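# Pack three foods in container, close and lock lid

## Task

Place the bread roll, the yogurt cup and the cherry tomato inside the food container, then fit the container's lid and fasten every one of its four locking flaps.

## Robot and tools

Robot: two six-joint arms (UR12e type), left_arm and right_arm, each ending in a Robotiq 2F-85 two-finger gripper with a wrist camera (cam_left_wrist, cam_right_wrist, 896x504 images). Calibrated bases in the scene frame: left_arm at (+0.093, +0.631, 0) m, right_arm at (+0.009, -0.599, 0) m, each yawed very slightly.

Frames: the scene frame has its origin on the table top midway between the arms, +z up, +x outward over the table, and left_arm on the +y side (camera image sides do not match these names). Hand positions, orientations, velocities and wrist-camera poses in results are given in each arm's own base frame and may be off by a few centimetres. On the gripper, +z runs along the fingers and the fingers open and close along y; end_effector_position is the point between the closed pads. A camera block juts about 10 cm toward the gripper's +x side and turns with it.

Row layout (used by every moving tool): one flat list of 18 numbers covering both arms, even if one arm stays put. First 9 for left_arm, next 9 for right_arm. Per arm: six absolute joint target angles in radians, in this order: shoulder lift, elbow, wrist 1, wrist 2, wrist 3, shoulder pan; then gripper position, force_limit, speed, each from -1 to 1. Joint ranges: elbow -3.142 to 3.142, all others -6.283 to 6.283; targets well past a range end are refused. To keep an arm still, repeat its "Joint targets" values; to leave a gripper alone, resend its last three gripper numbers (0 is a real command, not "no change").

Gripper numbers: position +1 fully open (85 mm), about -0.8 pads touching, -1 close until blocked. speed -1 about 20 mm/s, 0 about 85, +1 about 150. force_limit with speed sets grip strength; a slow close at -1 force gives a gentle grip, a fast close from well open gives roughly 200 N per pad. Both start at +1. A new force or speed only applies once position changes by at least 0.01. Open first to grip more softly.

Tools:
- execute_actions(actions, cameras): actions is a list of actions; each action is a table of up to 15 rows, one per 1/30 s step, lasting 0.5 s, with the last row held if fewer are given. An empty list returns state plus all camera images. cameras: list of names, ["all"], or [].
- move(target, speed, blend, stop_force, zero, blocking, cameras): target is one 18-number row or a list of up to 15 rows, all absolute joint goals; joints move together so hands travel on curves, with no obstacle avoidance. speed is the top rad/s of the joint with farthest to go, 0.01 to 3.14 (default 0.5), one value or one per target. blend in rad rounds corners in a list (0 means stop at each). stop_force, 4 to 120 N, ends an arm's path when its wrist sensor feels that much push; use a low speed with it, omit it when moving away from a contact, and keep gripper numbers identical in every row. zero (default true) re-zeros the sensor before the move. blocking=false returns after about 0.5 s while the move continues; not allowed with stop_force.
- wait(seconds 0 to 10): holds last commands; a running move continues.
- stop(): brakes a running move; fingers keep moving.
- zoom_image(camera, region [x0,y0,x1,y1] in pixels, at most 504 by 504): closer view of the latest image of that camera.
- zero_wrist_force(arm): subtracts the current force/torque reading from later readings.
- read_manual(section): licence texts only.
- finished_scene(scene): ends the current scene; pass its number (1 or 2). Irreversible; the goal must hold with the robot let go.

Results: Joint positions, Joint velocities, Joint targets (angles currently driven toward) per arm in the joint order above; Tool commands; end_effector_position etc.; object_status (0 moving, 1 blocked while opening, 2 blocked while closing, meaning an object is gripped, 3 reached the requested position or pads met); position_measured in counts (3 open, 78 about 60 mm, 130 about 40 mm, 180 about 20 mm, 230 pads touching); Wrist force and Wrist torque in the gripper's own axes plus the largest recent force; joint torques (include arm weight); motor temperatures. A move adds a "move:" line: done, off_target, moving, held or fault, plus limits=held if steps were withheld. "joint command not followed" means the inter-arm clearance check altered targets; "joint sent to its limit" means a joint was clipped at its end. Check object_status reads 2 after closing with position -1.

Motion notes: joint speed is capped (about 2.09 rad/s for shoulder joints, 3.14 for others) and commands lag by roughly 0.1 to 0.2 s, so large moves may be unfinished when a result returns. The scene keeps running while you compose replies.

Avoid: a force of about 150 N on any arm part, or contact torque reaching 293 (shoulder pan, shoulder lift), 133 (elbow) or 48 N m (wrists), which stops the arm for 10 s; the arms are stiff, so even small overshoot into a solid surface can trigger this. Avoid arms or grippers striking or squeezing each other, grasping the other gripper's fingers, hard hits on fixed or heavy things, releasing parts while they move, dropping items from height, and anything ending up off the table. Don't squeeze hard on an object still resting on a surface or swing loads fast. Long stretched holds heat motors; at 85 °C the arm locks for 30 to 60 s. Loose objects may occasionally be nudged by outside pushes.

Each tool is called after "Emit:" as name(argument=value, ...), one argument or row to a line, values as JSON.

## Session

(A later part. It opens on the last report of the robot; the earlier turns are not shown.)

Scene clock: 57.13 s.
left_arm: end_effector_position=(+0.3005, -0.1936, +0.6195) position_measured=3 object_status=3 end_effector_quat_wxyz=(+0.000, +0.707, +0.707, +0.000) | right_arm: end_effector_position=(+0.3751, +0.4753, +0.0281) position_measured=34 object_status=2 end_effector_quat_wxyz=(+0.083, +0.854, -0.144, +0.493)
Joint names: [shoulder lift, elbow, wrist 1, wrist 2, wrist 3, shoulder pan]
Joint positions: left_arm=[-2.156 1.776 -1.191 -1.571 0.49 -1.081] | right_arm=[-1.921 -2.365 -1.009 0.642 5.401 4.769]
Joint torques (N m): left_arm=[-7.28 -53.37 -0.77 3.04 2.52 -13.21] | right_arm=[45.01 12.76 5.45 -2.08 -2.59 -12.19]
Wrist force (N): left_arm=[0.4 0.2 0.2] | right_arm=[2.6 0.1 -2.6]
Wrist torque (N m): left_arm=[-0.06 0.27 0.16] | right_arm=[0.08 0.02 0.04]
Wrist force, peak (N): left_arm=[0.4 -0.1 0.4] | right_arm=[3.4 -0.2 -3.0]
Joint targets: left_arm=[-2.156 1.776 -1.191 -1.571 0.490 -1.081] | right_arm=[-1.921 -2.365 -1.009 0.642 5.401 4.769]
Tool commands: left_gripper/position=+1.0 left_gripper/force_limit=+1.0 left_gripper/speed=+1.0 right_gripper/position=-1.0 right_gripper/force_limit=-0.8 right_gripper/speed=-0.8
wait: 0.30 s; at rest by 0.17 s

Emit:
move(
  target=[
    [-2.1560,1.7760,-1.1910,-1.5710,0.4900,-1.0810,1,1,1,-1.6708,-2.3650,-1.2590,0.6418,5.4007,4.7694,-1,-0.8,-0.8],
    [-2.1560,1.7760,-1.1910,-1.5710,0.4900,-1.0810,1,1,1,-1.8905,-2.0031,-1.0677,0.7254,5.0398,4.5942,-1,-0.8,-0.8],
  ],
  speed=0.3,
  blend=[0.05,0],
  cameras=["cam_right_wrist"],
)

Emit:
zoom_image(
  camera="cam_right_wrist",
  region=[200, 0, 700, 500],
)

Scene clock: 60.37 s.
left_arm: end_effector_position=(+0.3005, -0.1936, +0.6195) position_measured=3 object_status=3 end_effector_quat_wxyz=(+0.000, +0.707, +0.707, +0.000) | right_arm: end_effector_position=(+0.4640, +0.6293, +0.1598) position_measured=34 object_status=2 end_effector_quat_wxyz=(+0.070, +0.894, -0.150, +0.417)
Joint names: [shoulder lift, elbow, wrist 1, wrist 2, wrist 3, shoulder pan]
Joint positions: left_arm=[-2.156 1.776 -1.191 -1.571 0.49 -1.081] | right_arm=[-1.89 -2.003 -1.068 0.725 5.04 4.594]
Joint torques (N m): left_arm=[-5.37 -52.14 -0.58 3.52 2.69 -13.24] | right_arm=[57.4 48.05 7.24 -0.33 -1.74 -12.8]
Wrist force (N): left_arm=[0.4 0.0 0.5] | right_arm=[-1.8 -0.1 1.1]
Wrist torque (N m): left_arm=[-0.09 0.27 0.15] | right_arm=[0.14 -0.10 0.03]
Wrist force, peak (N): left_arm=[0.3 -0.1 0.8] | right_arm=[3.7 0.5 -3.0]
Joint targets: left_arm=[-2.156 1.776 -1.191 -1.571 0.490 -1.081] | right_arm=[-1.891 -2.003 -1.068 0.725 5.040 4.594]
move: done
Images, in order (width x height): cam_right_wrist 896x504.

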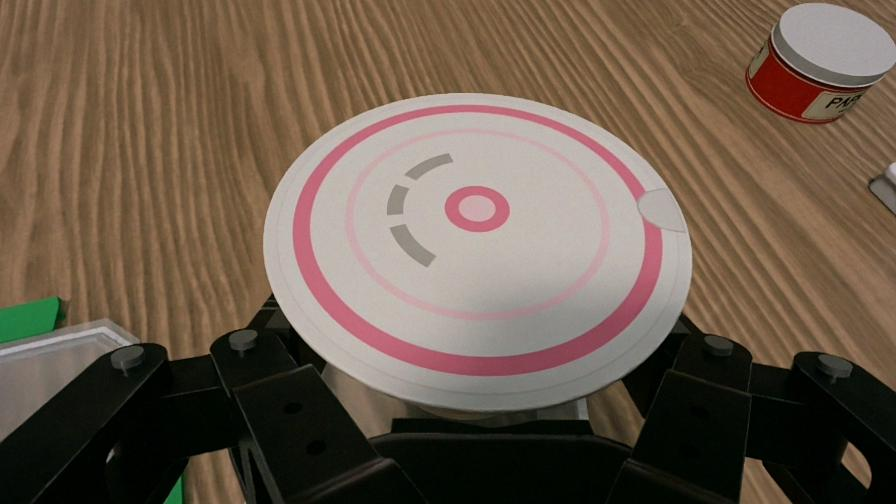

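Scaled by 1.008 from the camera's 896x504 image, which has a finer 1280x720 frame.

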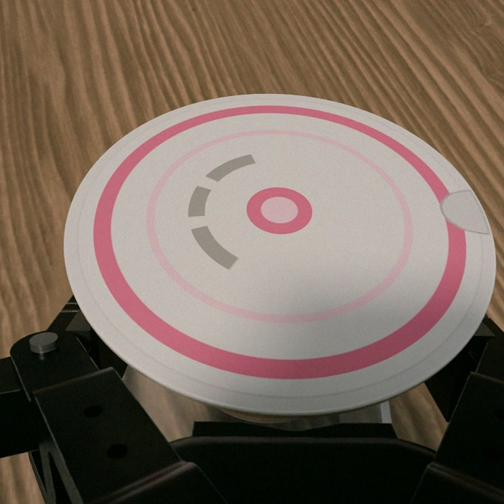

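Emit:
move(
  target=[-2.1560,1.7760,-1.1910,-1.5710,0.4900,-1.0810,1,1,1,-2.0552,-2.0399,-0.8642,0.7248,5.0372,4.5924,-1,-0.8,-0.8],
  speed=0.08,
  stop_force=6,
  cameras=["cam_right_wrist"],
)

Emit:
zoom_image(
  camera="cam_right_wrist",
  region=[0, 150, 504, 500],
)

Emit:
zoom_image(
  camera="cam_right_wrist",
  region=[392, 150, 896, 500],
)

Scene clock: 64.63 s.
left_arm: end_effector_position=(+0.3005, -0.1936, +0.6195) position_measured=3 object_status=3 end_effector_quat_wxyz=(+0.000, +0.707, +0.707, +0.000) | right_arm: end_effector_position=(+0.4660, +0.6355, +0.0544) position_measured=34 object_status=2 end_effector_quat_wxyz=(+0.070, +0.894, -0.150, +0.417)
Joint names: [shoulder lift, elbow, wrist 1, wrist 2, wrist 3, shoulder pan]
Joint positions: left_arm=[-2.156 1.776 -1.191 -1.571 0.49 -1.081] | right_arm=[-2.042 -2.037 -0.881 0.725 5.037 4.593]
Joint torques (N m): left_arm=[-5.93 -52.37 -0.32 3.15 2.12 -15.71] | right_arm=[88.3 41.67 1.61 -2.73 1.67 0.35]
Wrist force (N): left_arm=[0.1 -0.2 0.3] | right_arm=[0.4 -0.7 0.0]
Wrist torque (N m): left_arm=[-0.12 0.31 0.16] | right_arm=[-0.08 -0.16 -0.09]
Wrist force, peak (N): left_arm=[0.4 -0.3 0.8] | right_arm=[41.2 15.6 -51.4]
Joint targets: left_arm=[-2.156 1.776 -1.191 -1.571 0.490 -1.081] | right_arm=[-2.042 -2.037 -0.881 0.725 5.037 4.593]
move: contact (right_arm); right_arm: the wrist 1 is farthest, 0.017 rad from its target
Images, in order (width x height): cam_right_wrist 896x504.

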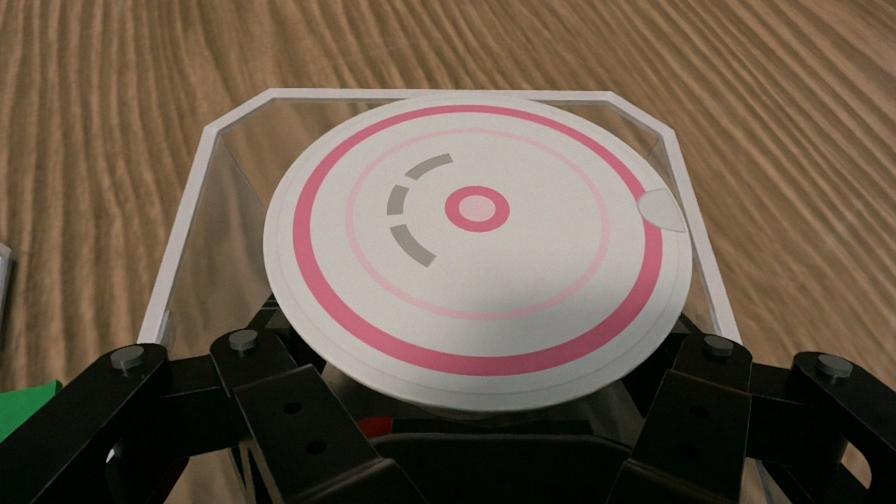

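Scaled by 1.000.

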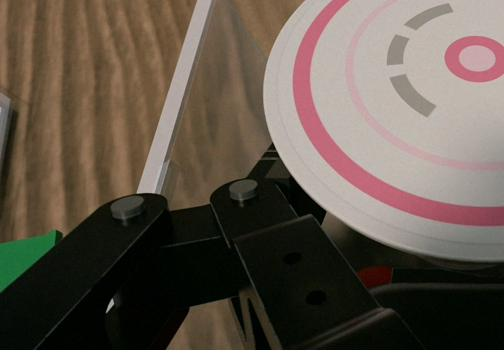

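Scaled by 1.000.

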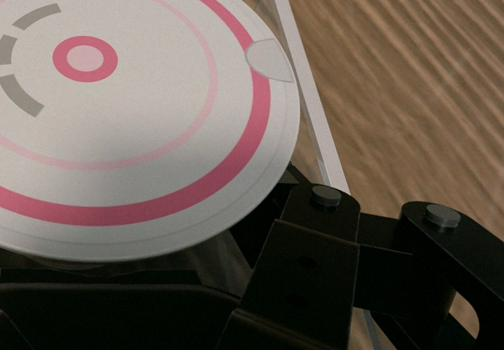

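Emit:
move(
  target=[
    [-2.1560,1.7760,-1.1910,-1.5710,0.4900,-1.0810,1,1,1,-1.982,-2.037,-0.941,0.7248,5.0372,4.5924,-1,-0.8,-0.8],
    [-2.1560,1.7760,-1.1910,-1.5710,0.4900,-1.0810,1,1,1,-2.0117,-2.0149,-0.9391,0.7263,5.0458,4.5983,-1,-0.8,-0.8],
  ],
  speed=0.15,
  cameras=["cam_right_wrist"],
)

Emit:
zoom_image(
  camera="cam_right_wrist",
  region=[0, 50, 504, 500],
)

Emit:
zoom_image(
  camera="cam_right_wrist",
  region=[392, 50, 896, 500],
)

Scene clock: 66.77 s.
left_arm: end_effector_position=(+0.3005, -0.1936, +0.6195) position_measured=3 object_status=3 end_effector_quat_wxyz=(+0.000, +0.707, +0.707, +0.000) | right_arm: end_effector_position=(+0.4627, +0.6436, +0.0799) position_measured=34 object_status=2 end_effector_quat_wxyz=(+0.070, +0.894, -0.150, +0.417)
Joint names: [shoulder lift, elbow, wrist 1, wrist 2, wrist 3, shoulder pan]
Joint positions: left_arm=[-2.156 1.776 -1.191 -1.571 0.49 -1.081] | right_arm=[-2.012 -2.015 -0.939 0.726 5.046 4.598]
Joint torques (N m): left_arm=[-3.99 -51.24 -0.81 3.01 2.27 -15.09] | right_arm=[64.68 44.83 7.11 -0.87 2.11 19.56]
Wrist force (N): left_arm=[0.2 -0.2 0.5] | right_arm=[-2.1 -0.3 1.4]
Wrist torque (N m): left_arm=[-0.12 0.29 0.15] | right_arm=[0.10 -0.01 -0.05]
Wrist force, peak (N): left_arm=[0.2 -0.1 1.0] | right_arm=[-3.4 -0.7 2.3]
Joint targets: left_arm=[-2.156 1.776 -1.191 -1.571 0.490 -1.081] | right_arm=[-2.012 -2.015 -0.939 0.726 5.046 4.598]
move: done
Images, in order (width x height): cam_right_wrist 896x504.

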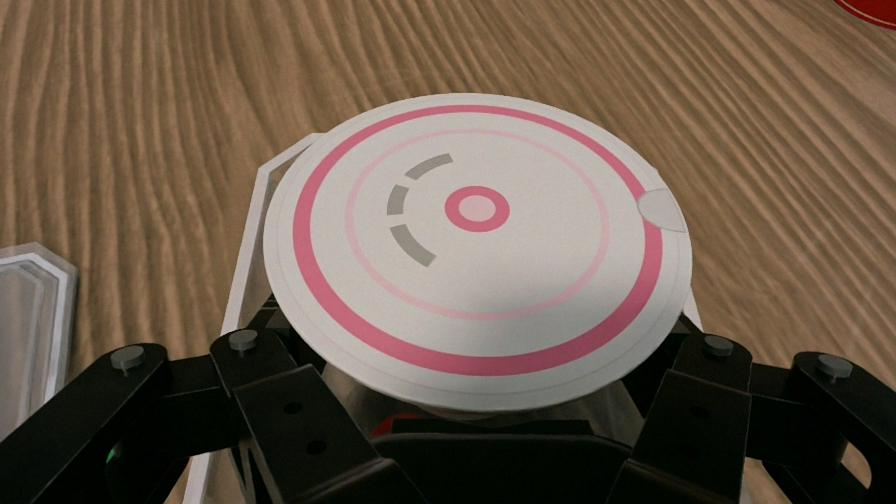

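Scaled by 1.000.

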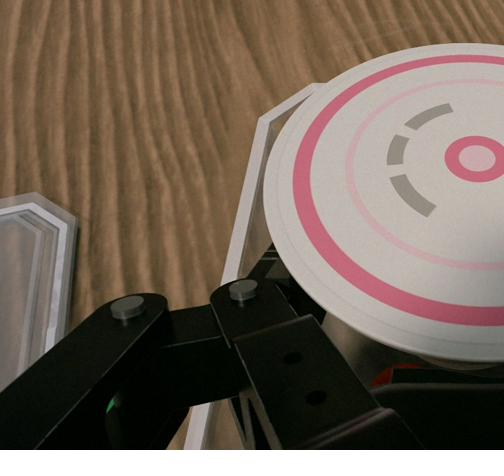

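Scaled by 1.000.

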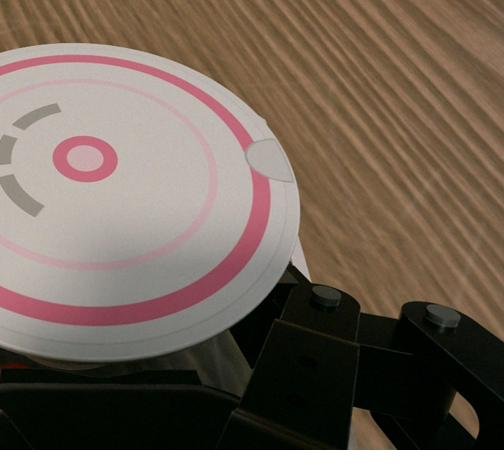

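Emit:
move(
  target=[-2.1560,1.7760,-1.1910,-1.5710,0.4900,-1.0810,1,1,1,-2.0620,-2.0254,-0.8783,0.7263,5.0458,4.5983,-1,-0.8,-0.8],
  speed=0.03,
  stop_force=6,
  cameras=["cam_right_wrist"],
)

Emit:
zoom_image(
  camera="cam_right_wrist",
  region=[0, 50, 504, 500],
)

Emit:
zoom_image(
  camera="cam_right_wrist",
  region=[392, 50, 896, 500],
)

Scene clock: 69.77 s.
left_arm: end_effector_position=(+0.3005, -0.1936, +0.6195) position_measured=3 object_status=3 end_effector_quat_wxyz=(+0.000, +0.707, +0.707, +0.000) | right_arm: end_effector_position=(+0.4627, +0.6439, +0.0537) position_measured=34 object_status=2 end_effector_quat_wxyz=(+0.070, +0.894, -0.150, +0.417)
Joint names: [shoulder lift, elbow, wrist 1, wrist 2, wrist 3, shoulder pan]
Joint positions: left_arm=[-2.156 1.776 -1.191 -1.571 0.49 -1.081] | right_arm=[-2.049 -2.023 -0.894 0.726 5.046 4.598]
Joint torques (N m): left_arm=[-4.05 -52.63 -0.7 3.49 2.39 -14.55] | right_arm=[83.36 36.89 0.37 0.48 -1.37 14.9]
Wrist force (N): left_arm=[0.2 -0.1 0.4] | right_arm=[4.4 -1.0 -3.8]
Wrist torque (N m): left_arm=[-0.10 0.30 0.16] | right_arm=[0.16 -0.31 0.17]
Wrist force, peak (N): left_arm=[0.4 -0.3 0.7] | right_arm=[16.3 3.2 -14.3]
Joint targets: left_arm=[-2.156 1.776 -1.191 -1.571 0.490 -1.081] | right_arm=[-2.049 -2.023 -0.894 0.726 5.046 4.598]
move: contact (right_arm); right_arm: the wrist 1 is farthest, 0.015 rad from its target
Images, in order (width x height): cam_right_wrist 896x504.

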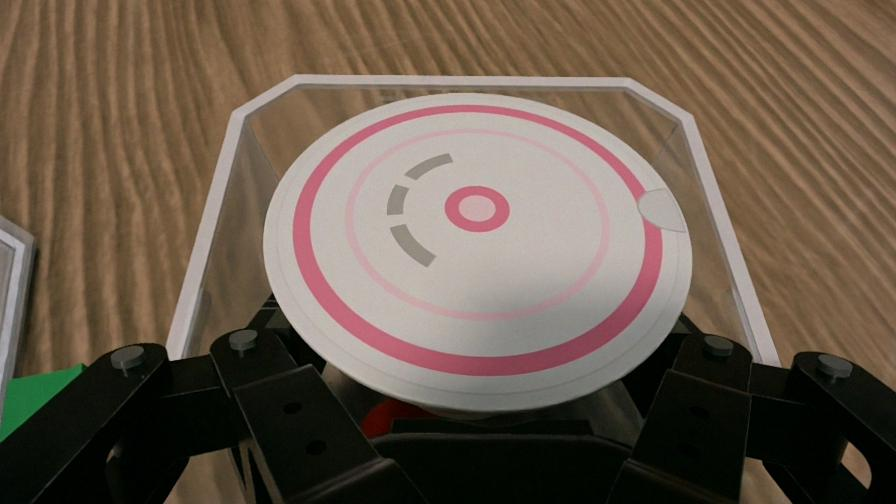

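Scaled by 1.000.

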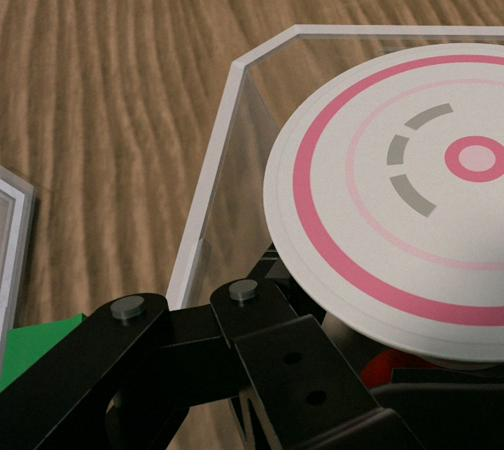

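Scaled by 1.000.

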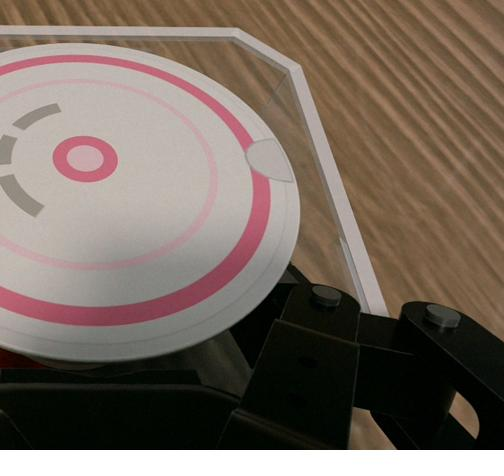

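Emit:
move(
  target=[
    [-2.1560,1.7760,-1.1910,-1.5710,0.4900,-1.0810,1,1,1,-2.0440,-2.0217,-0.9000,0.7263,5.0458,4.5990,-1,-0.8,-0.8],
    [-2.1560,1.7760,-1.1910,-1.5710,0.4900,-1.0810,1,1,1,-2.0440,-2.0217,-0.9000,0.7263,5.0458,4.5990,1,-1,-1],
  ],
  speed=0.03,
  cameras=["cam_right_wrist"],
)

Emit:
zoom_image(
  camera="cam_right_wrist",
  region=[200, 0, 704, 504],
)

Scene clock: 72.43 s.
left_arm: end_effector_position=(+0.3005, -0.1936, +0.6195) position_measured=3 object_status=3 end_effector_quat_wxyz=(+0.000, +0.707, +0.707, +0.000) | right_arm: end_effector_position=(+0.4623, +0.6442, +0.0574) position_measured=3 object_status=0 end_effector_quat_wxyz=(+0.070, +0.894, -0.150, +0.417)
Joint names: [shoulder lift, elbow, wrist 1, wrist 2, wrist 3, shoulder pan]
Joint positions: left_arm=[-2.156 1.776 -1.191 -1.571 0.49 -1.081] | right_arm=[-2.044 -2.022 -0.9 0.726 5.046 4.599]
Joint torques (N m): left_arm=[-4.9 -52.15 -0.79 3.46 2.49 -15.6] | right_arm=[85.07 40.71 1.11 -3.08 -1.16 17.56]
Wrist force (N): left_arm=[0.1 0.1 0.6] | right_arm=[-0.6 -1.1 0.8]
Wrist torque (N m): left_arm=[-0.08 0.30 0.16] | right_arm=[-0.05 -0.04 -0.06]
Wrist force, peak (N): left_arm=[0.4 0.3 0.6] | right_arm=[4.7 -0.9 -3.5]
Joint targets: left_arm=[-2.156 1.776 -1.191 -1.571 0.490 -1.081] | right_arm=[-2.044 -2.022 -0.900 0.726 5.046 4.599]
move: done
Images, in order (width x height): cam_right_wrist 896x504.

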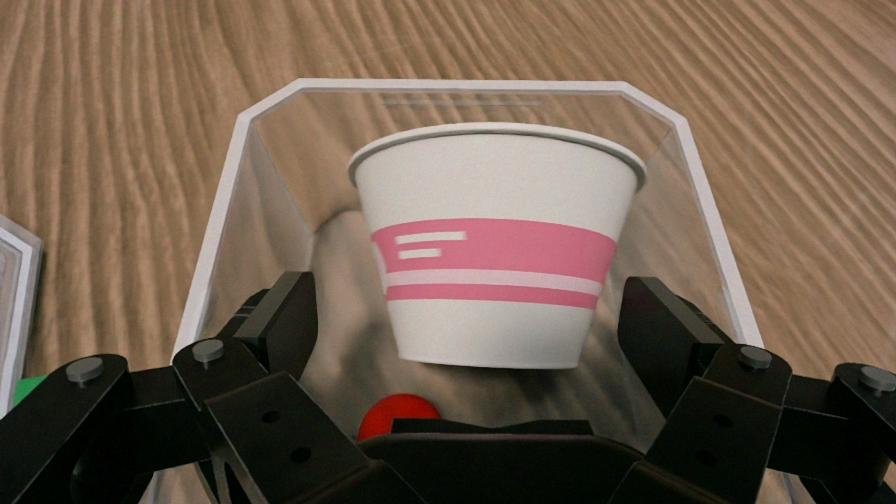

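Scaled by 1.000.

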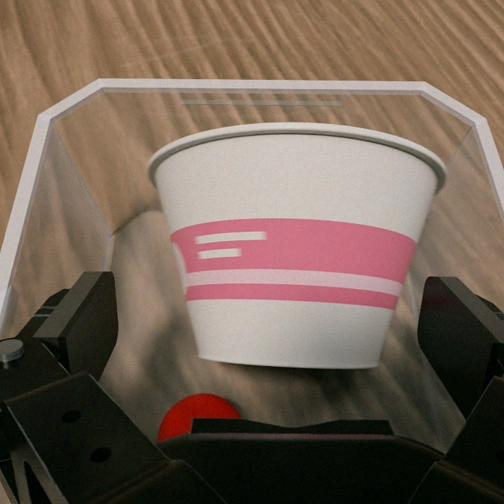

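Emit:
wait(
  seconds=0.3,
  cameras=["cam_right_wrist"],
)

Scene clock: 76.07 s.
left_arm: end_effector_position=(+0.3005, -0.1936, +0.6195) position_measured=3 object_status=3 end_effector_quat_wxyz=(+0.000, +0.707, +0.707, +0.000) | right_arm: end_effector_position=(+0.4623, +0.6442, +0.0574) position_measured=3 object_status=3 end_effector_quat_wxyz=(+0.070, +0.894, -0.150, +0.417)
Joint names: [shoulder lift, elbow, wrist 1, wrist 2, wrist 3, shoulder pan]
Joint positions: left_arm=[-2.156 1.776 -1.191 -1.571 0.49 -1.081] | right_arm=[-2.044 -2.022 -0.9 0.726 5.046 4.599]
Joint torques (N m): left_arm=[-3.56 -52.99 -0.77 3.22 1.98 -13.52] | right_arm=[76.99 31.68 1.2 -3.19 -1.03 16.31]
Wrist force (N): left_arm=[0.0 -0.2 0.3] | right_arm=[-0.5 -1.1 0.2]
Wrist torque (N m): left_arm=[-0.12 0.33 0.15] | right_arm=[-0.05 -0.05 -0.06]
Wrist force, peak (N): left_arm=[0.5 0.2 0.7] | right_arm=[-0.6 -1.3 1.0]
Joint targets: left_arm=[-2.156 1.776 -1.191 -1.571 0.490 -1.081] | right_arm=[-2.044 -2.022 -0.900 0.726 5.046 4.599]
Tool commands: left_gripper/position=+1.0 left_gripper/force_limit=+1.0 left_gripper/speed=+1.0 right_gripper/position=+1.0 right_gripper/force_limit=-1.0 right_gripper/speed=-1.0
wait: 0.30 s; at rest from the start
Images, in order (width x height): cam_right_wrist 896x504.

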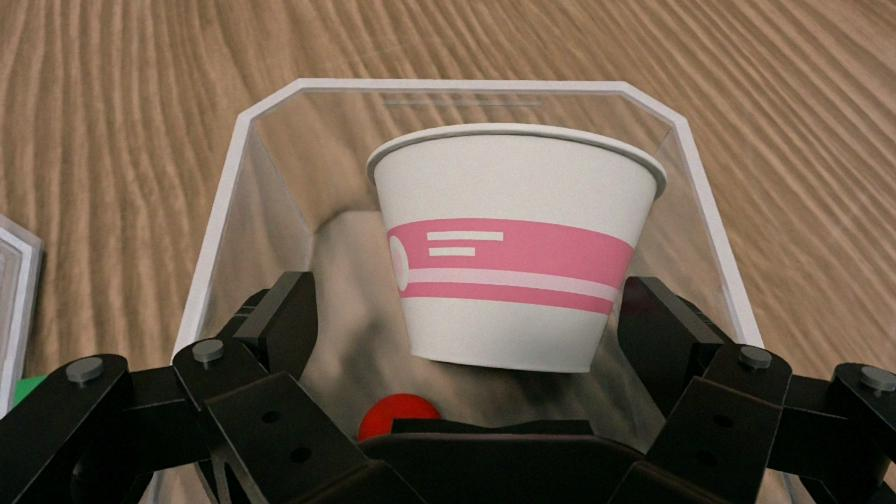

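Emit:
move(
  target=[
    [-2.1560,1.7760,-1.1910,-1.5710,0.4900,-1.0810,1,1,1,-1.7940,-2.0217,-1.1500,0.7263,5.0458,4.5990,1,-1,-1],
    [-2.1560,1.7760,-1.1910,-1.5710,0.4900,-1.0810,1,1,1,-1.68,-1.8416,-1.1951,1.571,6.2470,4.3430,1,-1,-1],
  ],
  speed=[0.2,0.6],
  blend=[0.03,0],
  cameras=["cam_right_wrist"],
)

Emit:
zoom_image(
  camera="cam_right_wrist",
  region=[200, 0, 704, 400],
)

Scene clock: 80.63 s.
left_arm: end_effector_position=(+0.3005, -0.1936, +0.6195) position_measured=3 object_status=3 end_effector_quat_wxyz=(+0.000, +0.707, +0.707, +0.000) | right_arm: end_effector_position=(+0.4209, +0.6050, +0.2933) position_measured=3 object_status=3 end_effector_quat_wxyz=(-0.002, -0.580, +0.815, -0.001)
Joint names: [shoulder lift, elbow, wrist 1, wrist 2, wrist 3, shoulder pan]
Joint positions: left_arm=[-2.156 1.776 -1.191 -1.571 0.49 -1.081] | right_arm=[-1.68 -1.842 -1.195 1.571 6.247 4.343]
Joint torques (N m): left_arm=[-3.87 -52.76 -1.01 3.27 2.24 -15.22] | right_arm=[72.46 57.39 2.09 2.04 2.21 -14.57]
Wrist force (N): left_arm=[0.2 0.1 0.2] | right_arm=[-0.6 -1.5 -0.1]
Wrist torque (N m): left_arm=[-0.06 0.30 0.15] | right_arm=[-0.14 0.21 -0.37]
Wrist force, peak (N): left_arm=[0.5 0.3 0.8] | right_arm=[-1.9 -1.6 1.4]
Joint targets: left_arm=[-2.156 1.776 -1.191 -1.571 0.490 -1.081] | right_arm=[-1.680 -1.842 -1.195 1.571 6.247 4.343]
move: done
Images, in order (width x height): cam_right_wrist 896x504.

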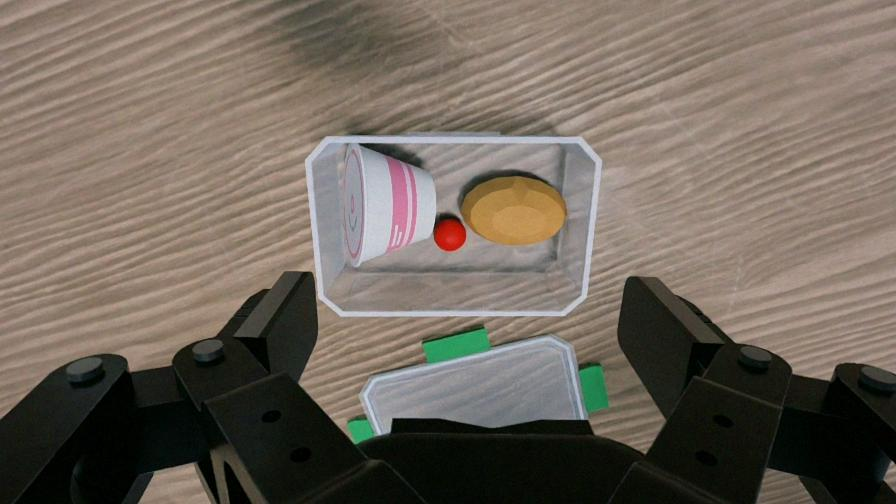

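Scaled by 1.000.

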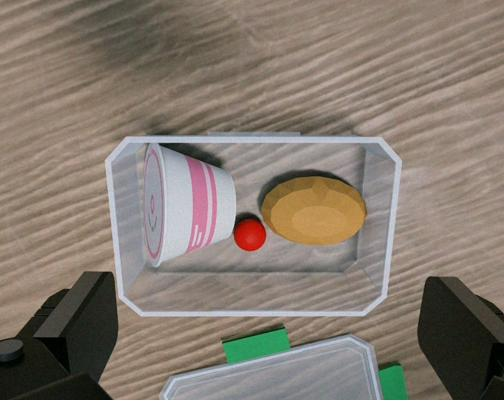

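Emit:
move(
  target=[-2.1560,1.7760,-1.1910,-1.5710,0.4900,-1.0810,1,1,1,-1.8867,-1.9123,-0.9134,1.571,4.6247,4.2917,1,-0.8,-1],
  speed=0.6,
  cameras=["cam_right_wrist"],
)

Emit:
zoom_image(
  camera="cam_right_wrist",
  region=[200, 0, 704, 504],
)

Scene clock: 84.90 s.
left_arm: end_effector_position=(+0.3005, -0.1936, +0.6195) position_measured=3 object_status=3 end_effector_quat_wxyz=(+0.000, +0.707, +0.707, +0.000) | right_arm: end_effector_position=(+0.4704, +0.6250, +0.1299) position_measured=3 object_status=3 end_effector_quat_wxyz=(+0.000, +0.986, -0.166, +0.000)
Joint names: [shoulder lift, elbow, wrist 1, wrist 2, wrist 3, shoulder pan]
Joint positions: left_arm=[-2.156 1.776 -1.191 -1.571 0.49 -1.081] | right_arm=[-1.887 -1.912 -0.913 1.571 4.625 4.292]
Joint torques (N m): left_arm=[-5.12 -53.71 -0.92 3.23 2.28 -14.89] | right_arm=[61.03 31.71 7.55 1.08 -2.43 -14.16]
Wrist force (N): left_arm=[0.5 0.2 0.1] | right_arm=[-0.4 -0.9 -0.3]
Wrist torque (N m): left_arm=[-0.07 0.25 0.16] | right_arm=[0.02 0.11 -0.23]
Wrist force, peak (N): left_arm=[0.1 -0.3 0.9] | right_arm=[-0.8 -2.1 0.0]
Joint targets: left_arm=[-2.156 1.776 -1.191 -1.571 0.490 -1.081] | right_arm=[-1.887 -1.912 -0.913 1.571 4.625 4.292]
move: done
Images, in order (width x height): cam_right_wrist 896x504.

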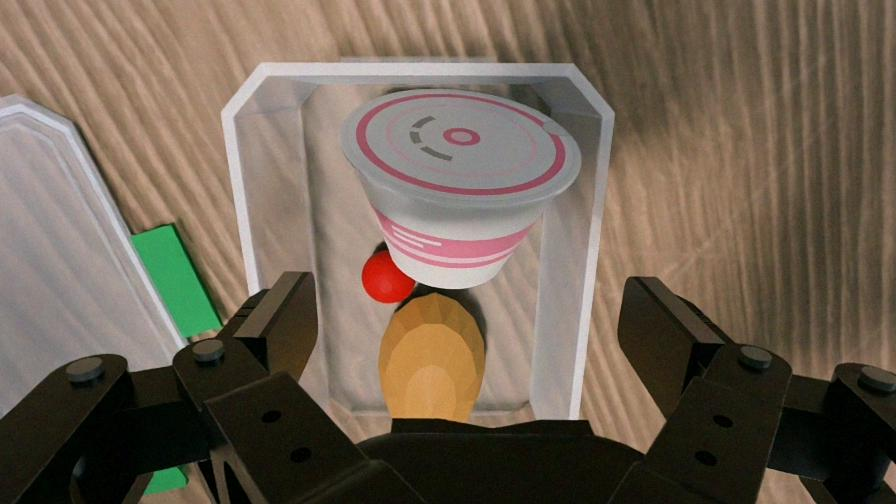

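Scaled by 1.000.

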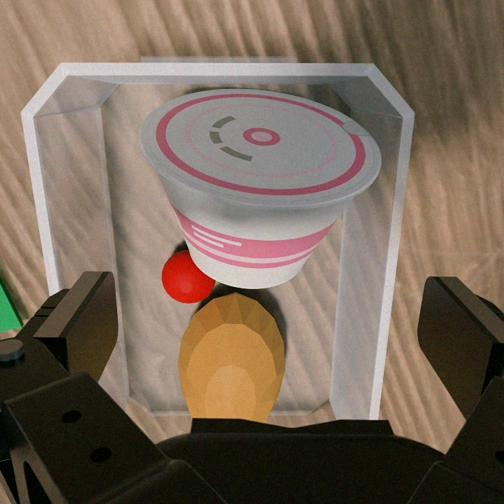

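Emit:
move(
  target=[-2.1560,1.7760,-1.1910,-1.5710,0.4900,-1.0810,1,1,1,-1.9795,-1.9595,-0.7734,1.571,4.6247,4.2917,1,-0.8,-1],
  speed=0.1,
  stop_force=6,
  cameras=["cam_right_wrist"],
)

Emit:
zoom_image(
  camera="cam_right_wrist",
  region=[200, 0, 704, 504],
)

Scene clock: 87.03 s.
left_arm: end_effector_position=(+0.3005, -0.1936, +0.6195) position_measured=3 object_status=3 end_effector_quat_wxyz=(+0.000, +0.707, +0.707, +0.000) | right_arm: end_effector_position=(+0.4709, +0.6261, +0.0686) position_measured=3 object_status=3 end_effector_quat_wxyz=(+0.000, +0.986, -0.166, +0.000)
Joint names: [shoulder lift, elbow, wrist 1, wrist 2, wrist 3, shoulder pan]
Joint positions: left_arm=[-2.156 1.776 -1.191 -1.571 0.49 -1.081] | right_arm=[-1.958 -1.948 -0.807 1.571 4.625 4.292]
Joint torques (N m): left_arm=[-6.96 -52.22 -1.04 2.81 1.95 -16.37] | right_arm=[73.9 38.3 5.98 -0.33 -0.39 4.43]
Wrist force (N): left_arm=[0.0 -0.2 0.4] | right_arm=[-1.6 -0.7 1.1]
Wrist torque (N m): left_arm=[-0.11 0.33 0.15] | right_arm=[0.06 0.30 -0.20]
Wrist force, peak (N): left_arm=[0.3 -0.4 0.6] | right_arm=[-4.8 25.9 -115.7]
Joint targets: left_arm=[-2.156 1.776 -1.191 -1.571 0.490 -1.081] | right_arm=[-1.958 -1.948 -0.806 1.571 4.625 4.292]
Tool commands: left_gripper/position=+1.0 left_gripper/force_limit=+1.0 left_gripper/speed=+1.0 right_gripper/position=+1.0 right_gripper/force_limit=-1.0 right_gripper/speed=-1.0
FORCE FAULT: contact force on the right arm reached its limit, and that arm stopped. The contact can be on any part of that arm, not only on its tool. That arm's remaining commands of this call were not run. That arm is still stopped at the end of this call. That arm stays stopped for about 9 more seconds. Until then a move that you send moves the other arm only, and its call returns only when the move has ended. Once the stop has ended, the next robot result says so. If the stop ends while you think or write, that arm runs what you send next. While its stop runs, that arm takes no new command, but its gripper still runs the gripper command that each later call begins with. Until it ends, the stop uses up actions while you think or wait. An arm that is not stopped still takes commands.
move: fault (right_arm; stop_force had ended the path); right_arm: the wrist 1 is farthest, 0.033 rad from its target
Images, in order (width x height): cam_right_wrist 896x504.

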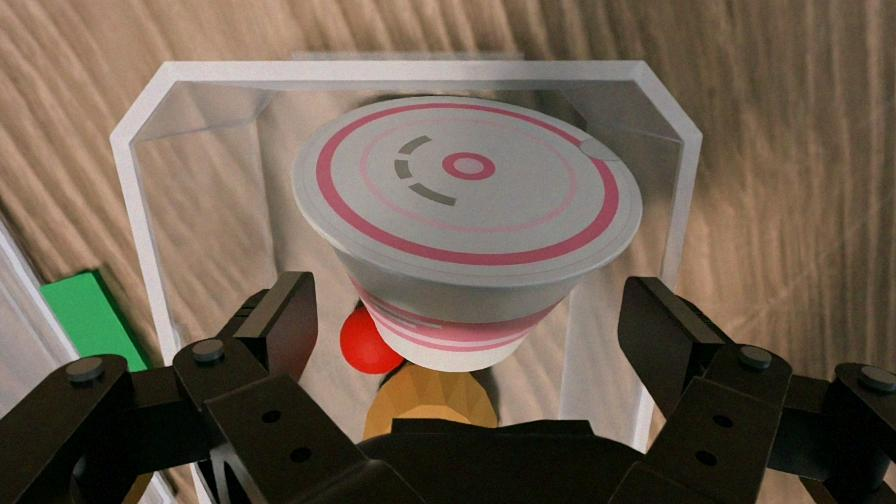

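Scaled by 1.000.

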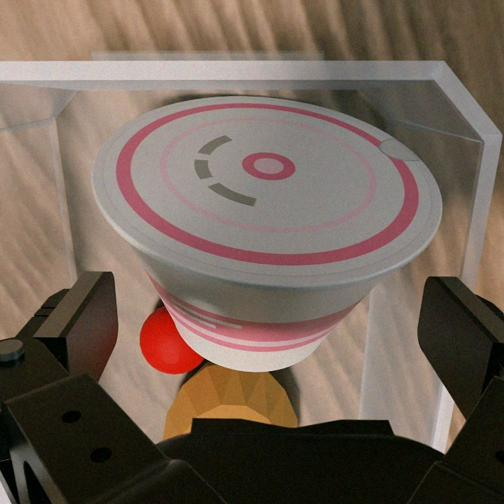

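Emit:
wait(
  seconds=9.5,
)

Emit:
move(
  target=[
    [-2.1560,1.7760,-1.1910,-1.5710,0.4900,-1.0810,1,1,1,-1.8867,-1.9123,-0.9134,1.571,4.6247,4.2917,1,-1,-1],
    [-2.1560,1.7760,-1.1910,-1.5710,0.4900,-1.0810,1,1,1,-1.8867,-1.9123,-0.9134,1.571,4.6247,4.2917,0.69,-1,-1],
  ],
  speed=0.2,
  cameras=["cam_right_wrist"],
)

Emit:
zoom_image(
  camera="cam_right_wrist",
  region=[200, 0, 704, 504],
)

Scene clock: 97.47 s.
left_arm: end_effector_position=(+0.3005, -0.1936, +0.6195) position_measured=3 object_status=3 end_effector_quat_wxyz=(+0.000, +0.707, +0.707, +0.000) | right_arm: end_effector_position=(+0.4709, +0.6261, +0.0686) position_measured=3 object_status=3 end_effector_quat_wxyz=(+0.000, +0.986, -0.166, +0.000)
Joint names: [shoulder lift, elbow, wrist 1, wrist 2, wrist 3, shoulder pan]
Joint positions: left_arm=[-2.156 1.776 -1.191 -1.571 0.49 -1.081] | right_arm=[-1.958 -1.948 -0.807 1.571 4.625 4.292]
Joint torques (N m): left_arm=[-6 -52.93 -0.9 3.12 1.77 -14.78] | right_arm=[72.59 38.09 5.75 -0.36 -0.1 1.23]
Wrist force (N): left_arm=[0.1 -0.1 0.6] | right_arm=[-1.7 -0.7 0.8]
Wrist torque (N m): left_arm=[-0.11 0.31 0.15] | right_arm=[0.06 0.32 -0.19]
Wrist force, peak (N): left_arm=[0.2 -0.1 0.9] | right_arm=[-2.5 -1.4 1.2]
Joint targets: left_arm=[-2.156 1.776 -1.191 -1.571 0.490 -1.081] | right_arm=[-1.958 -1.948 -0.807 1.571 4.625 4.292]
Tool commands: left_gripper/position=+1.0 left_gripper/force_limit=+1.0 left_gripper/speed=+1.0 right_gripper/position=+1.0 right_gripper/force_limit=-1.0 right_gripper/speed=-1.0
FORCE FAULT, CONTINUED: the right arm's stop, for the force fault that an earlier result reported, is over. The rest of the stop counts as 19 of the actions that you can send in this scene. During its stop the right arm's controller moved it back a little. That arm's target is now where it stood when the stop ended, not its last command. That arm accepts commands again.
wait: 9.50 s; at rest from the start

Scene clock: 99.50 s.
left_arm: end_effector_position=(+0.3005, -0.1936, +0.6195) position_measured=3 object_status=3 end_effector_quat_wxyz=(+0.000, +0.707, +0.707, +0.000) | right_arm: end_effector_position=(+0.4704, +0.6250, +0.1299) position_measured=43 object_status=0 end_effector_quat_wxyz=(+0.000, +0.986, -0.166, +0.000)
Joint names: [shoulder lift, elbow, wrist 1, wrist 2, wrist 3, shoulder pan]
Joint positions: left_arm=[-2.156 1.776 -1.191 -1.571 0.49 -1.081] | right_arm=[-1.887 -1.912 -0.913 1.571 4.625 4.292]
Joint torques (N m): left_arm=[-4.16 -52.02 -0.97 3.03 1.65 -13.9] | right_arm=[85.93 51.51 2.01 -0.98 0.07 10.57]
Wrist force (N): left_arm=[0.3 0.1 0.2] | right_arm=[-1.1 -0.7 1.0]
Wrist torque (N m): left_arm=[-0.06 0.27 0.16] | right_arm=[0.07 0.22 -0.24]
Wrist force, peak (N): left_arm=[0.5 -0.2 0.8] | right_arm=[-2.1 -0.7 2.5]
Joint targets: left_arm=[-2.156 1.776 -1.191 -1.571 0.490 -1.081] | right_arm=[-1.887 -1.912 -0.913 1.571 4.625 4.292]
move: done
Images, in order (width x height): cam_right_wrist 896x504.

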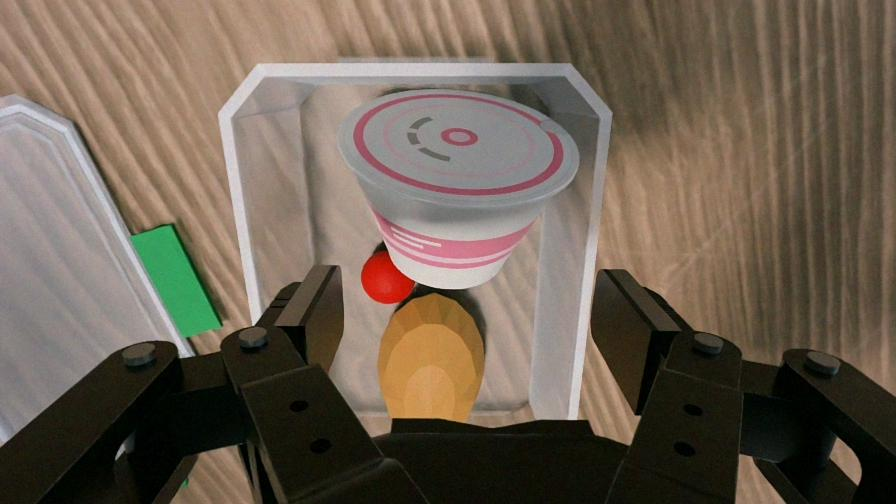

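Scaled by 1.000.

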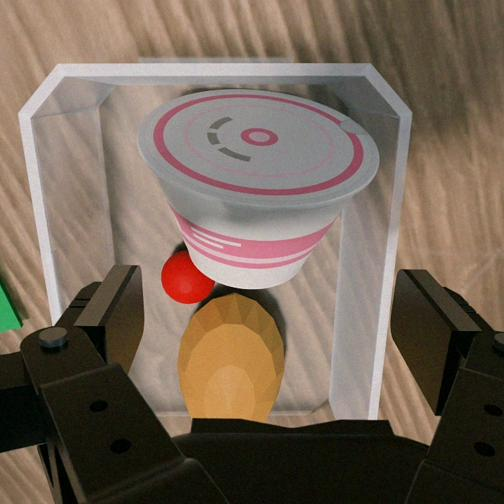

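Emit:
move(
  target=[
    [-2.1560,1.7760,-1.1910,-1.5710,0.4900,-1.0810,1,1,1,-1.8867,-1.9123,-0.9134,1.571,4.6247,4.2917,0.74,-1,-1],
    [-2.1560,1.7760,-1.1910,-1.5710,0.4900,-1.0810,1,1,1,-1.9396,-1.9369,-0.8359,1.571,4.6330,4.3000,0.74,-1,-1],
  ],
  speed=0.15,
)

Emit:
move(
  target=[-2.1560,1.7760,-1.1910,-1.5710,0.4900,-1.0810,1,1,1,-1.9797,-1.9543,-0.7784,1.571,4.6330,4.3000,0.74,-1,-1],
  speed=0.02,
  stop_force=5,
  cameras=["cam_right_wrist"],
)

Emit:
zoom_image(
  camera="cam_right_wrist",
  region=[200, 0, 704, 504],
)

Scene clock: 101.53 s.
left_arm: end_effector_position=(+0.3005, -0.1936, +0.6195) position_measured=3 object_status=3 end_effector_quat_wxyz=(+0.000, +0.707, +0.707, +0.000) | right_arm: end_effector_position=(+0.4660, +0.6309, +0.0851) position_measured=36 object_status=3 end_effector_quat_wxyz=(+0.000, +0.986, -0.166, +0.000)
Joint names: [shoulder lift, elbow, wrist 1, wrist 2, wrist 3, shoulder pan]
Joint positions: left_arm=[-2.156 1.776 -1.191 -1.571 0.49 -1.081] | right_arm=[-1.939 -1.937 -0.836 1.571 4.633 4.3]
Joint torques (N m): left_arm=[-5.28 -52.19 -1.2 3.21 1.57 -16.93] | right_arm=[65.89 30.71 7.44 -0.63 1.83 17.39]
Wrist force (N): left_arm=[0.2 0.3 0.2] | right_arm=[-2.2 -1.0 0.6]
Wrist torque (N m): left_arm=[-0.04 0.30 0.15] | right_arm=[0.00 0.38 -0.32]
Wrist force, peak (N): left_arm=[0.1 0.1 0.9] | right_arm=[-2.4 -1.3 1.5]
Joint targets: left_arm=[-2.156 1.776 -1.191 -1.571 0.490 -1.081] | right_arm=[-1.940 -1.937 -0.836 1.571 4.633 4.300]
move: done

Scene clock: 105.23 s.
left_arm: end_effector_position=(+0.3005, -0.1936, +0.6195) position_measured=3 object_status=3 end_effector_quat_wxyz=(+0.000, +0.707, +0.707, +0.000) | right_arm: end_effector_position=(+0.4660, +0.6309, +0.0520) position_measured=36 object_status=3 end_effector_quat_wxyz=(+0.000, +0.986, -0.166, +0.000)
Joint names: [shoulder lift, elbow, wrist 1, wrist 2, wrist 3, shoulder pan]
Joint positions: left_arm=[-2.156 1.776 -1.191 -1.571 0.49 -1.081] | right_arm=[-1.98 -1.954 -0.778 1.571 4.633 4.3]
Joint torques (N m): left_arm=[-4.15 -53.49 -1.23 3.08 1.58 -15.64] | right_arm=[61.82 28.64 7.42 -0.17 2.14 19.31]
Wrist force (N): left_arm=[0.5 0.1 0.4] | right_arm=[-2.1 -0.8 1.5]
Wrist torque (N m): left_arm=[-0.07 0.25 0.15] | right_arm=[0.04 0.42 -0.31]
Wrist force, peak (N): left_arm=[0.7 0.3 0.6] | right_arm=[-2.5 -1.0 1.2]
Joint targets: left_arm=[-2.156 1.776 -1.191 -1.571 0.490 -1.081] | right_arm=[-1.980 -1.954 -0.778 1.571 4.633 4.300]
move: done
Images, in order (width x height): cam_right_wrist 896x504.

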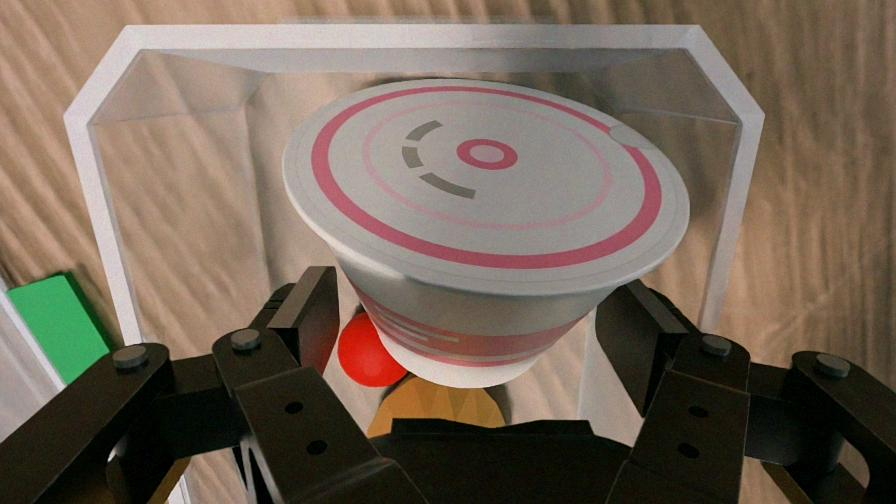

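Scaled by 1.000.

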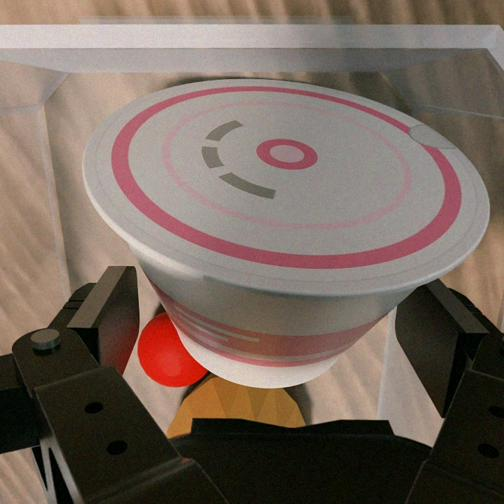

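Emit:
move(
  target=[-2.1560,1.7760,-1.1910,-1.5710,0.4900,-1.0810,1,1,1,-1.9797,-1.9543,-0.7784,1.571,4.6330,4.3000,-1,-0.3,-1],
  cameras=["cam_right_wrist"],
)

Emit:
wait(
  seconds=0.4,
  cameras=["cam_right_wrist"],
)

Scene clock: 106.17 s.
left_arm: end_effector_position=(+0.3005, -0.1936, +0.6195) position_measured=3 object_status=3 end_effector_quat_wxyz=(+0.000, +0.707, +0.707, +0.000) | right_arm: end_effector_position=(+0.4660, +0.6309, +0.0520) position_measured=59 object_status=0 end_effector_quat_wxyz=(+0.000, +0.986, -0.166, +0.000)
Joint names: [shoulder lift, elbow, wrist 1, wrist 2, wrist 3, shoulder pan]
Joint positions: left_arm=[-2.156 1.776 -1.191 -1.571 0.49 -1.081] | right_arm=[-1.98 -1.954 -0.778 1.571 4.633 4.3]
Joint torques (N m): left_arm=[-3.94 -53.1 -1.06 3.5 1.85 -15.43] | right_arm=[64.92 29.3 4.39 -0.56 1.7 17.54]
Wrist force (N): left_arm=[0.2 -0.1 0.3] | right_arm=[-3.8 -1.3 -15.7]
Wrist torque (N m): left_arm=[-0.10 0.29 0.15] | right_arm=[0.06 0.52 -0.24]
Wrist force, peak (N): left_arm=[0.4 -0.3 0.8] | right_arm=[-3.4 -1.1 -15.9]
Joint targets: left_arm=[-2.156 1.776 -1.191 -1.571 0.490 -1.081] | right_arm=[-1.980 -1.954 -0.778 1.571 4.633 4.300]
move: done
Images, in order (width x height): cam_right_wrist 896x504.

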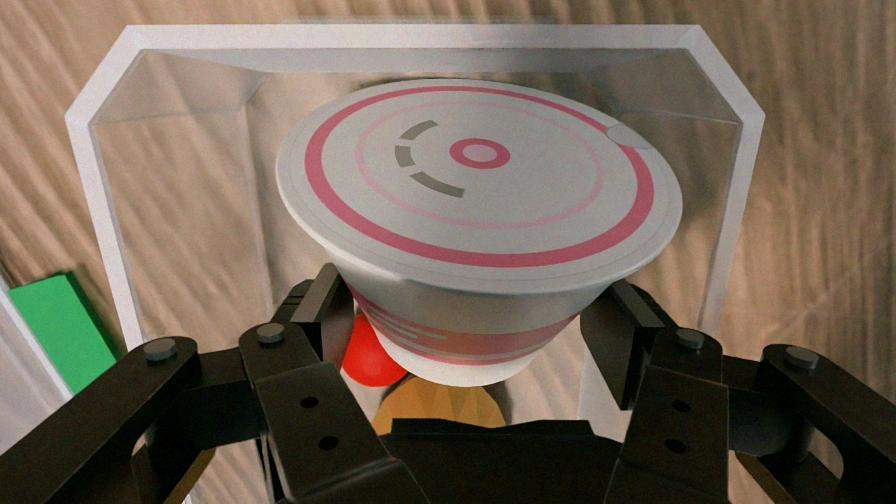

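Scene clock: 106.57 s.
left_arm: end_effector_position=(+0.3005, -0.1936, +0.6195) position_measured=3 object_status=3 end_effector_quat_wxyz=(+0.000, +0.707, +0.707, +0.000) | right_arm: end_effector_position=(+0.4660, +0.6309, +0.0520) position_measured=59 object_status=2 end_effector_quat_wxyz=(+0.000, +0.986, -0.166, +0.000)
Joint names: [shoulder lift, elbow, wrist 1, wrist 2, wrist 3, shoulder pan]
Joint positions: left_arm=[-2.156 1.776 -1.191 -1.571 0.49 -1.081] | right_arm=[-1.98 -1.954 -0.778 1.571 4.633 4.3]
Joint torques (N m): left_arm=[-5.22 -52.42 -1.15 3.21 1.75 -13.74] | right_arm=[66.5 28.68 1.36 -0.42 1.58 15.03]
Wrist force (N): left_arm=[0.5 -0.1 0.1] | right_arm=[-3.6 -1.3 -15.7]
Wrist torque (N m): left_arm=[-0.10 0.25 0.15] | right_arm=[0.04 0.50 -0.23]
Wrist force, peak (N): left_arm=[0.4 0.2 0.6] | right_arm=[-3.6 -0.9 -15.9]
Joint targets: left_arm=[-2.156 1.776 -1.191 -1.571 0.490 -1.081] | right_arm=[-1.980 -1.954 -0.778 1.571 4.633 4.300]
Tool commands: left_gripper/position=+1.0 left_gripper/force_limit=+1.0 left_gripper/speed=+1.0 right_gripper/position=-1.0 right_gripper/force_limit=-0.3 right_gripper/speed=-1.0
wait: 0.40 s; at rest by 0.17 s
Images, in order (width x height): cam_right_wrist 896x504.

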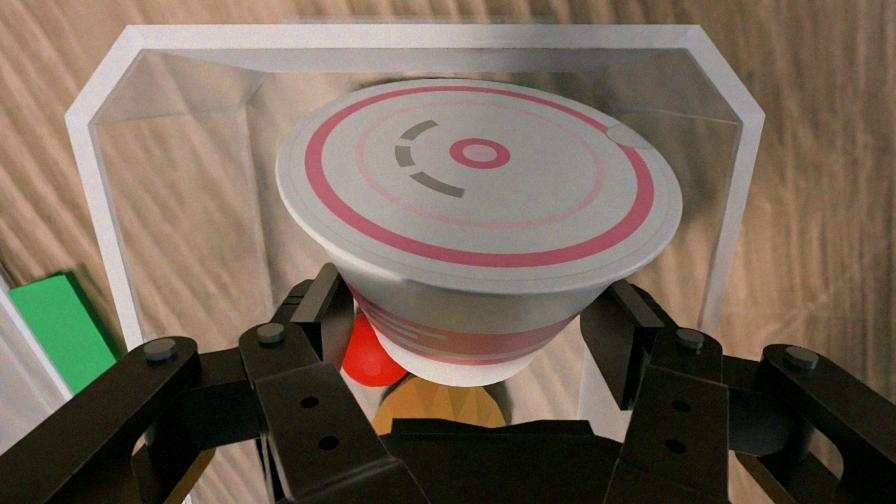

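Emit:
move(
  target=[
    [-2.1560,1.7760,-1.1910,-1.5710,0.4900,-1.0810,1,1,1,-1.9396,-1.9369,-0.8359,1.571,4.6330,4.3000,-1,-0.3,-1],
    [-2.1560,1.7760,-1.1910,-1.5710,0.4900,-1.0810,1,1,1,-1.8894,-1.9081,-0.9149,1.571,4.6330,4.3000,-1,-0.3,-1],
    [-2.1560,1.7760,-1.1910,-1.5710,0.4900,-1.0810,1,1,1,-1.8403,-1.8691,-1.0030,1.571,4.6330,4.3000,-1,-0.3,-1],
  ],
  speed=[0.04,0.15,0.15],
  blend=[0.01,0.02,0],
  cameras=["cam_right_wrist"],
)

Emit:
zoom_image(
  camera="cam_right_wrist",
  region=[200, 0, 704, 504],
)

Scene clock: 112.83 s.
left_arm: end_effector_position=(+0.3005, -0.1936, +0.6195) position_measured=3 object_status=3 end_effector_quat_wxyz=(+0.000, +0.707, +0.707, +0.000) | right_arm: end_effector_position=(+0.4660, +0.6309, +0.1800) position_measured=230 object_status=3 end_effector_quat_wxyz=(+0.000, +0.986, -0.166, +0.000)
Joint names: [shoulder lift, elbow, wrist 1, wrist 2, wrist 3, shoulder pan]
Joint positions: left_arm=[-2.156 1.776 -1.191 -1.571 0.49 -1.081] | right_arm=[-1.84 -1.869 -1.003 1.571 4.633 4.3]
Joint torques (N m): left_arm=[-5.57 -53.14 -1.07 2.94 1.65 -14.53] | right_arm=[82.15 53.35 1.87 -0.9 -0.32 -9.67]
Wrist force (N): left_arm=[0.1 -0.2 0.7] | right_arm=[-1.7 -1.4 1.0]
Wrist torque (N m): left_arm=[-0.12 0.32 0.15] | right_arm=[-0.11 0.39 -0.39]
Wrist force, peak (N): left_arm=[0.2 0.0 0.9] | right_arm=[-3.9 -1.2 -16.0]
Joint targets: left_arm=[-2.156 1.776 -1.191 -1.571 0.490 -1.081] | right_arm=[-1.840 -1.869 -1.003 1.571 4.633 4.300]
move: done
Images, in order (width x height): cam_right_wrist 896x504.

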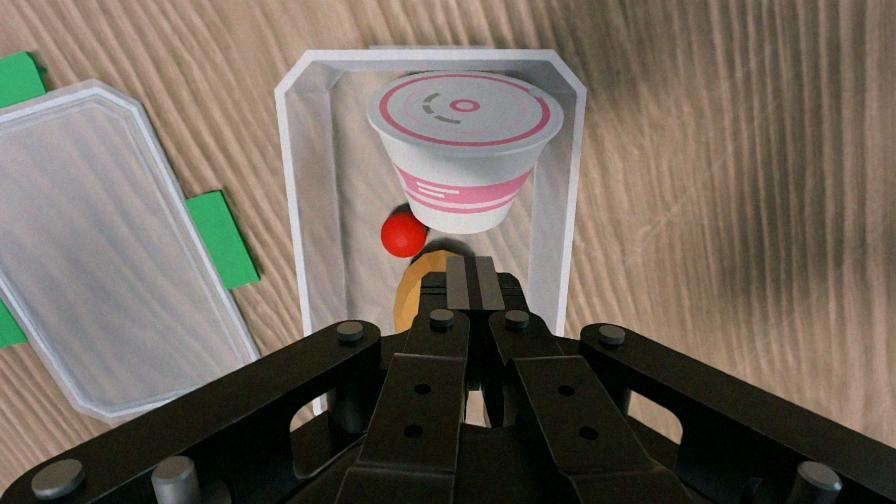

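Scaled by 1.000.

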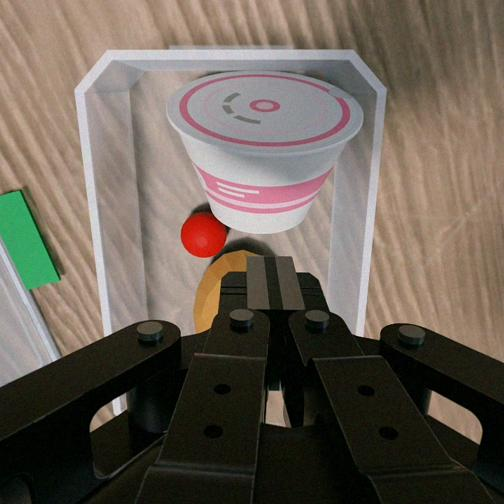

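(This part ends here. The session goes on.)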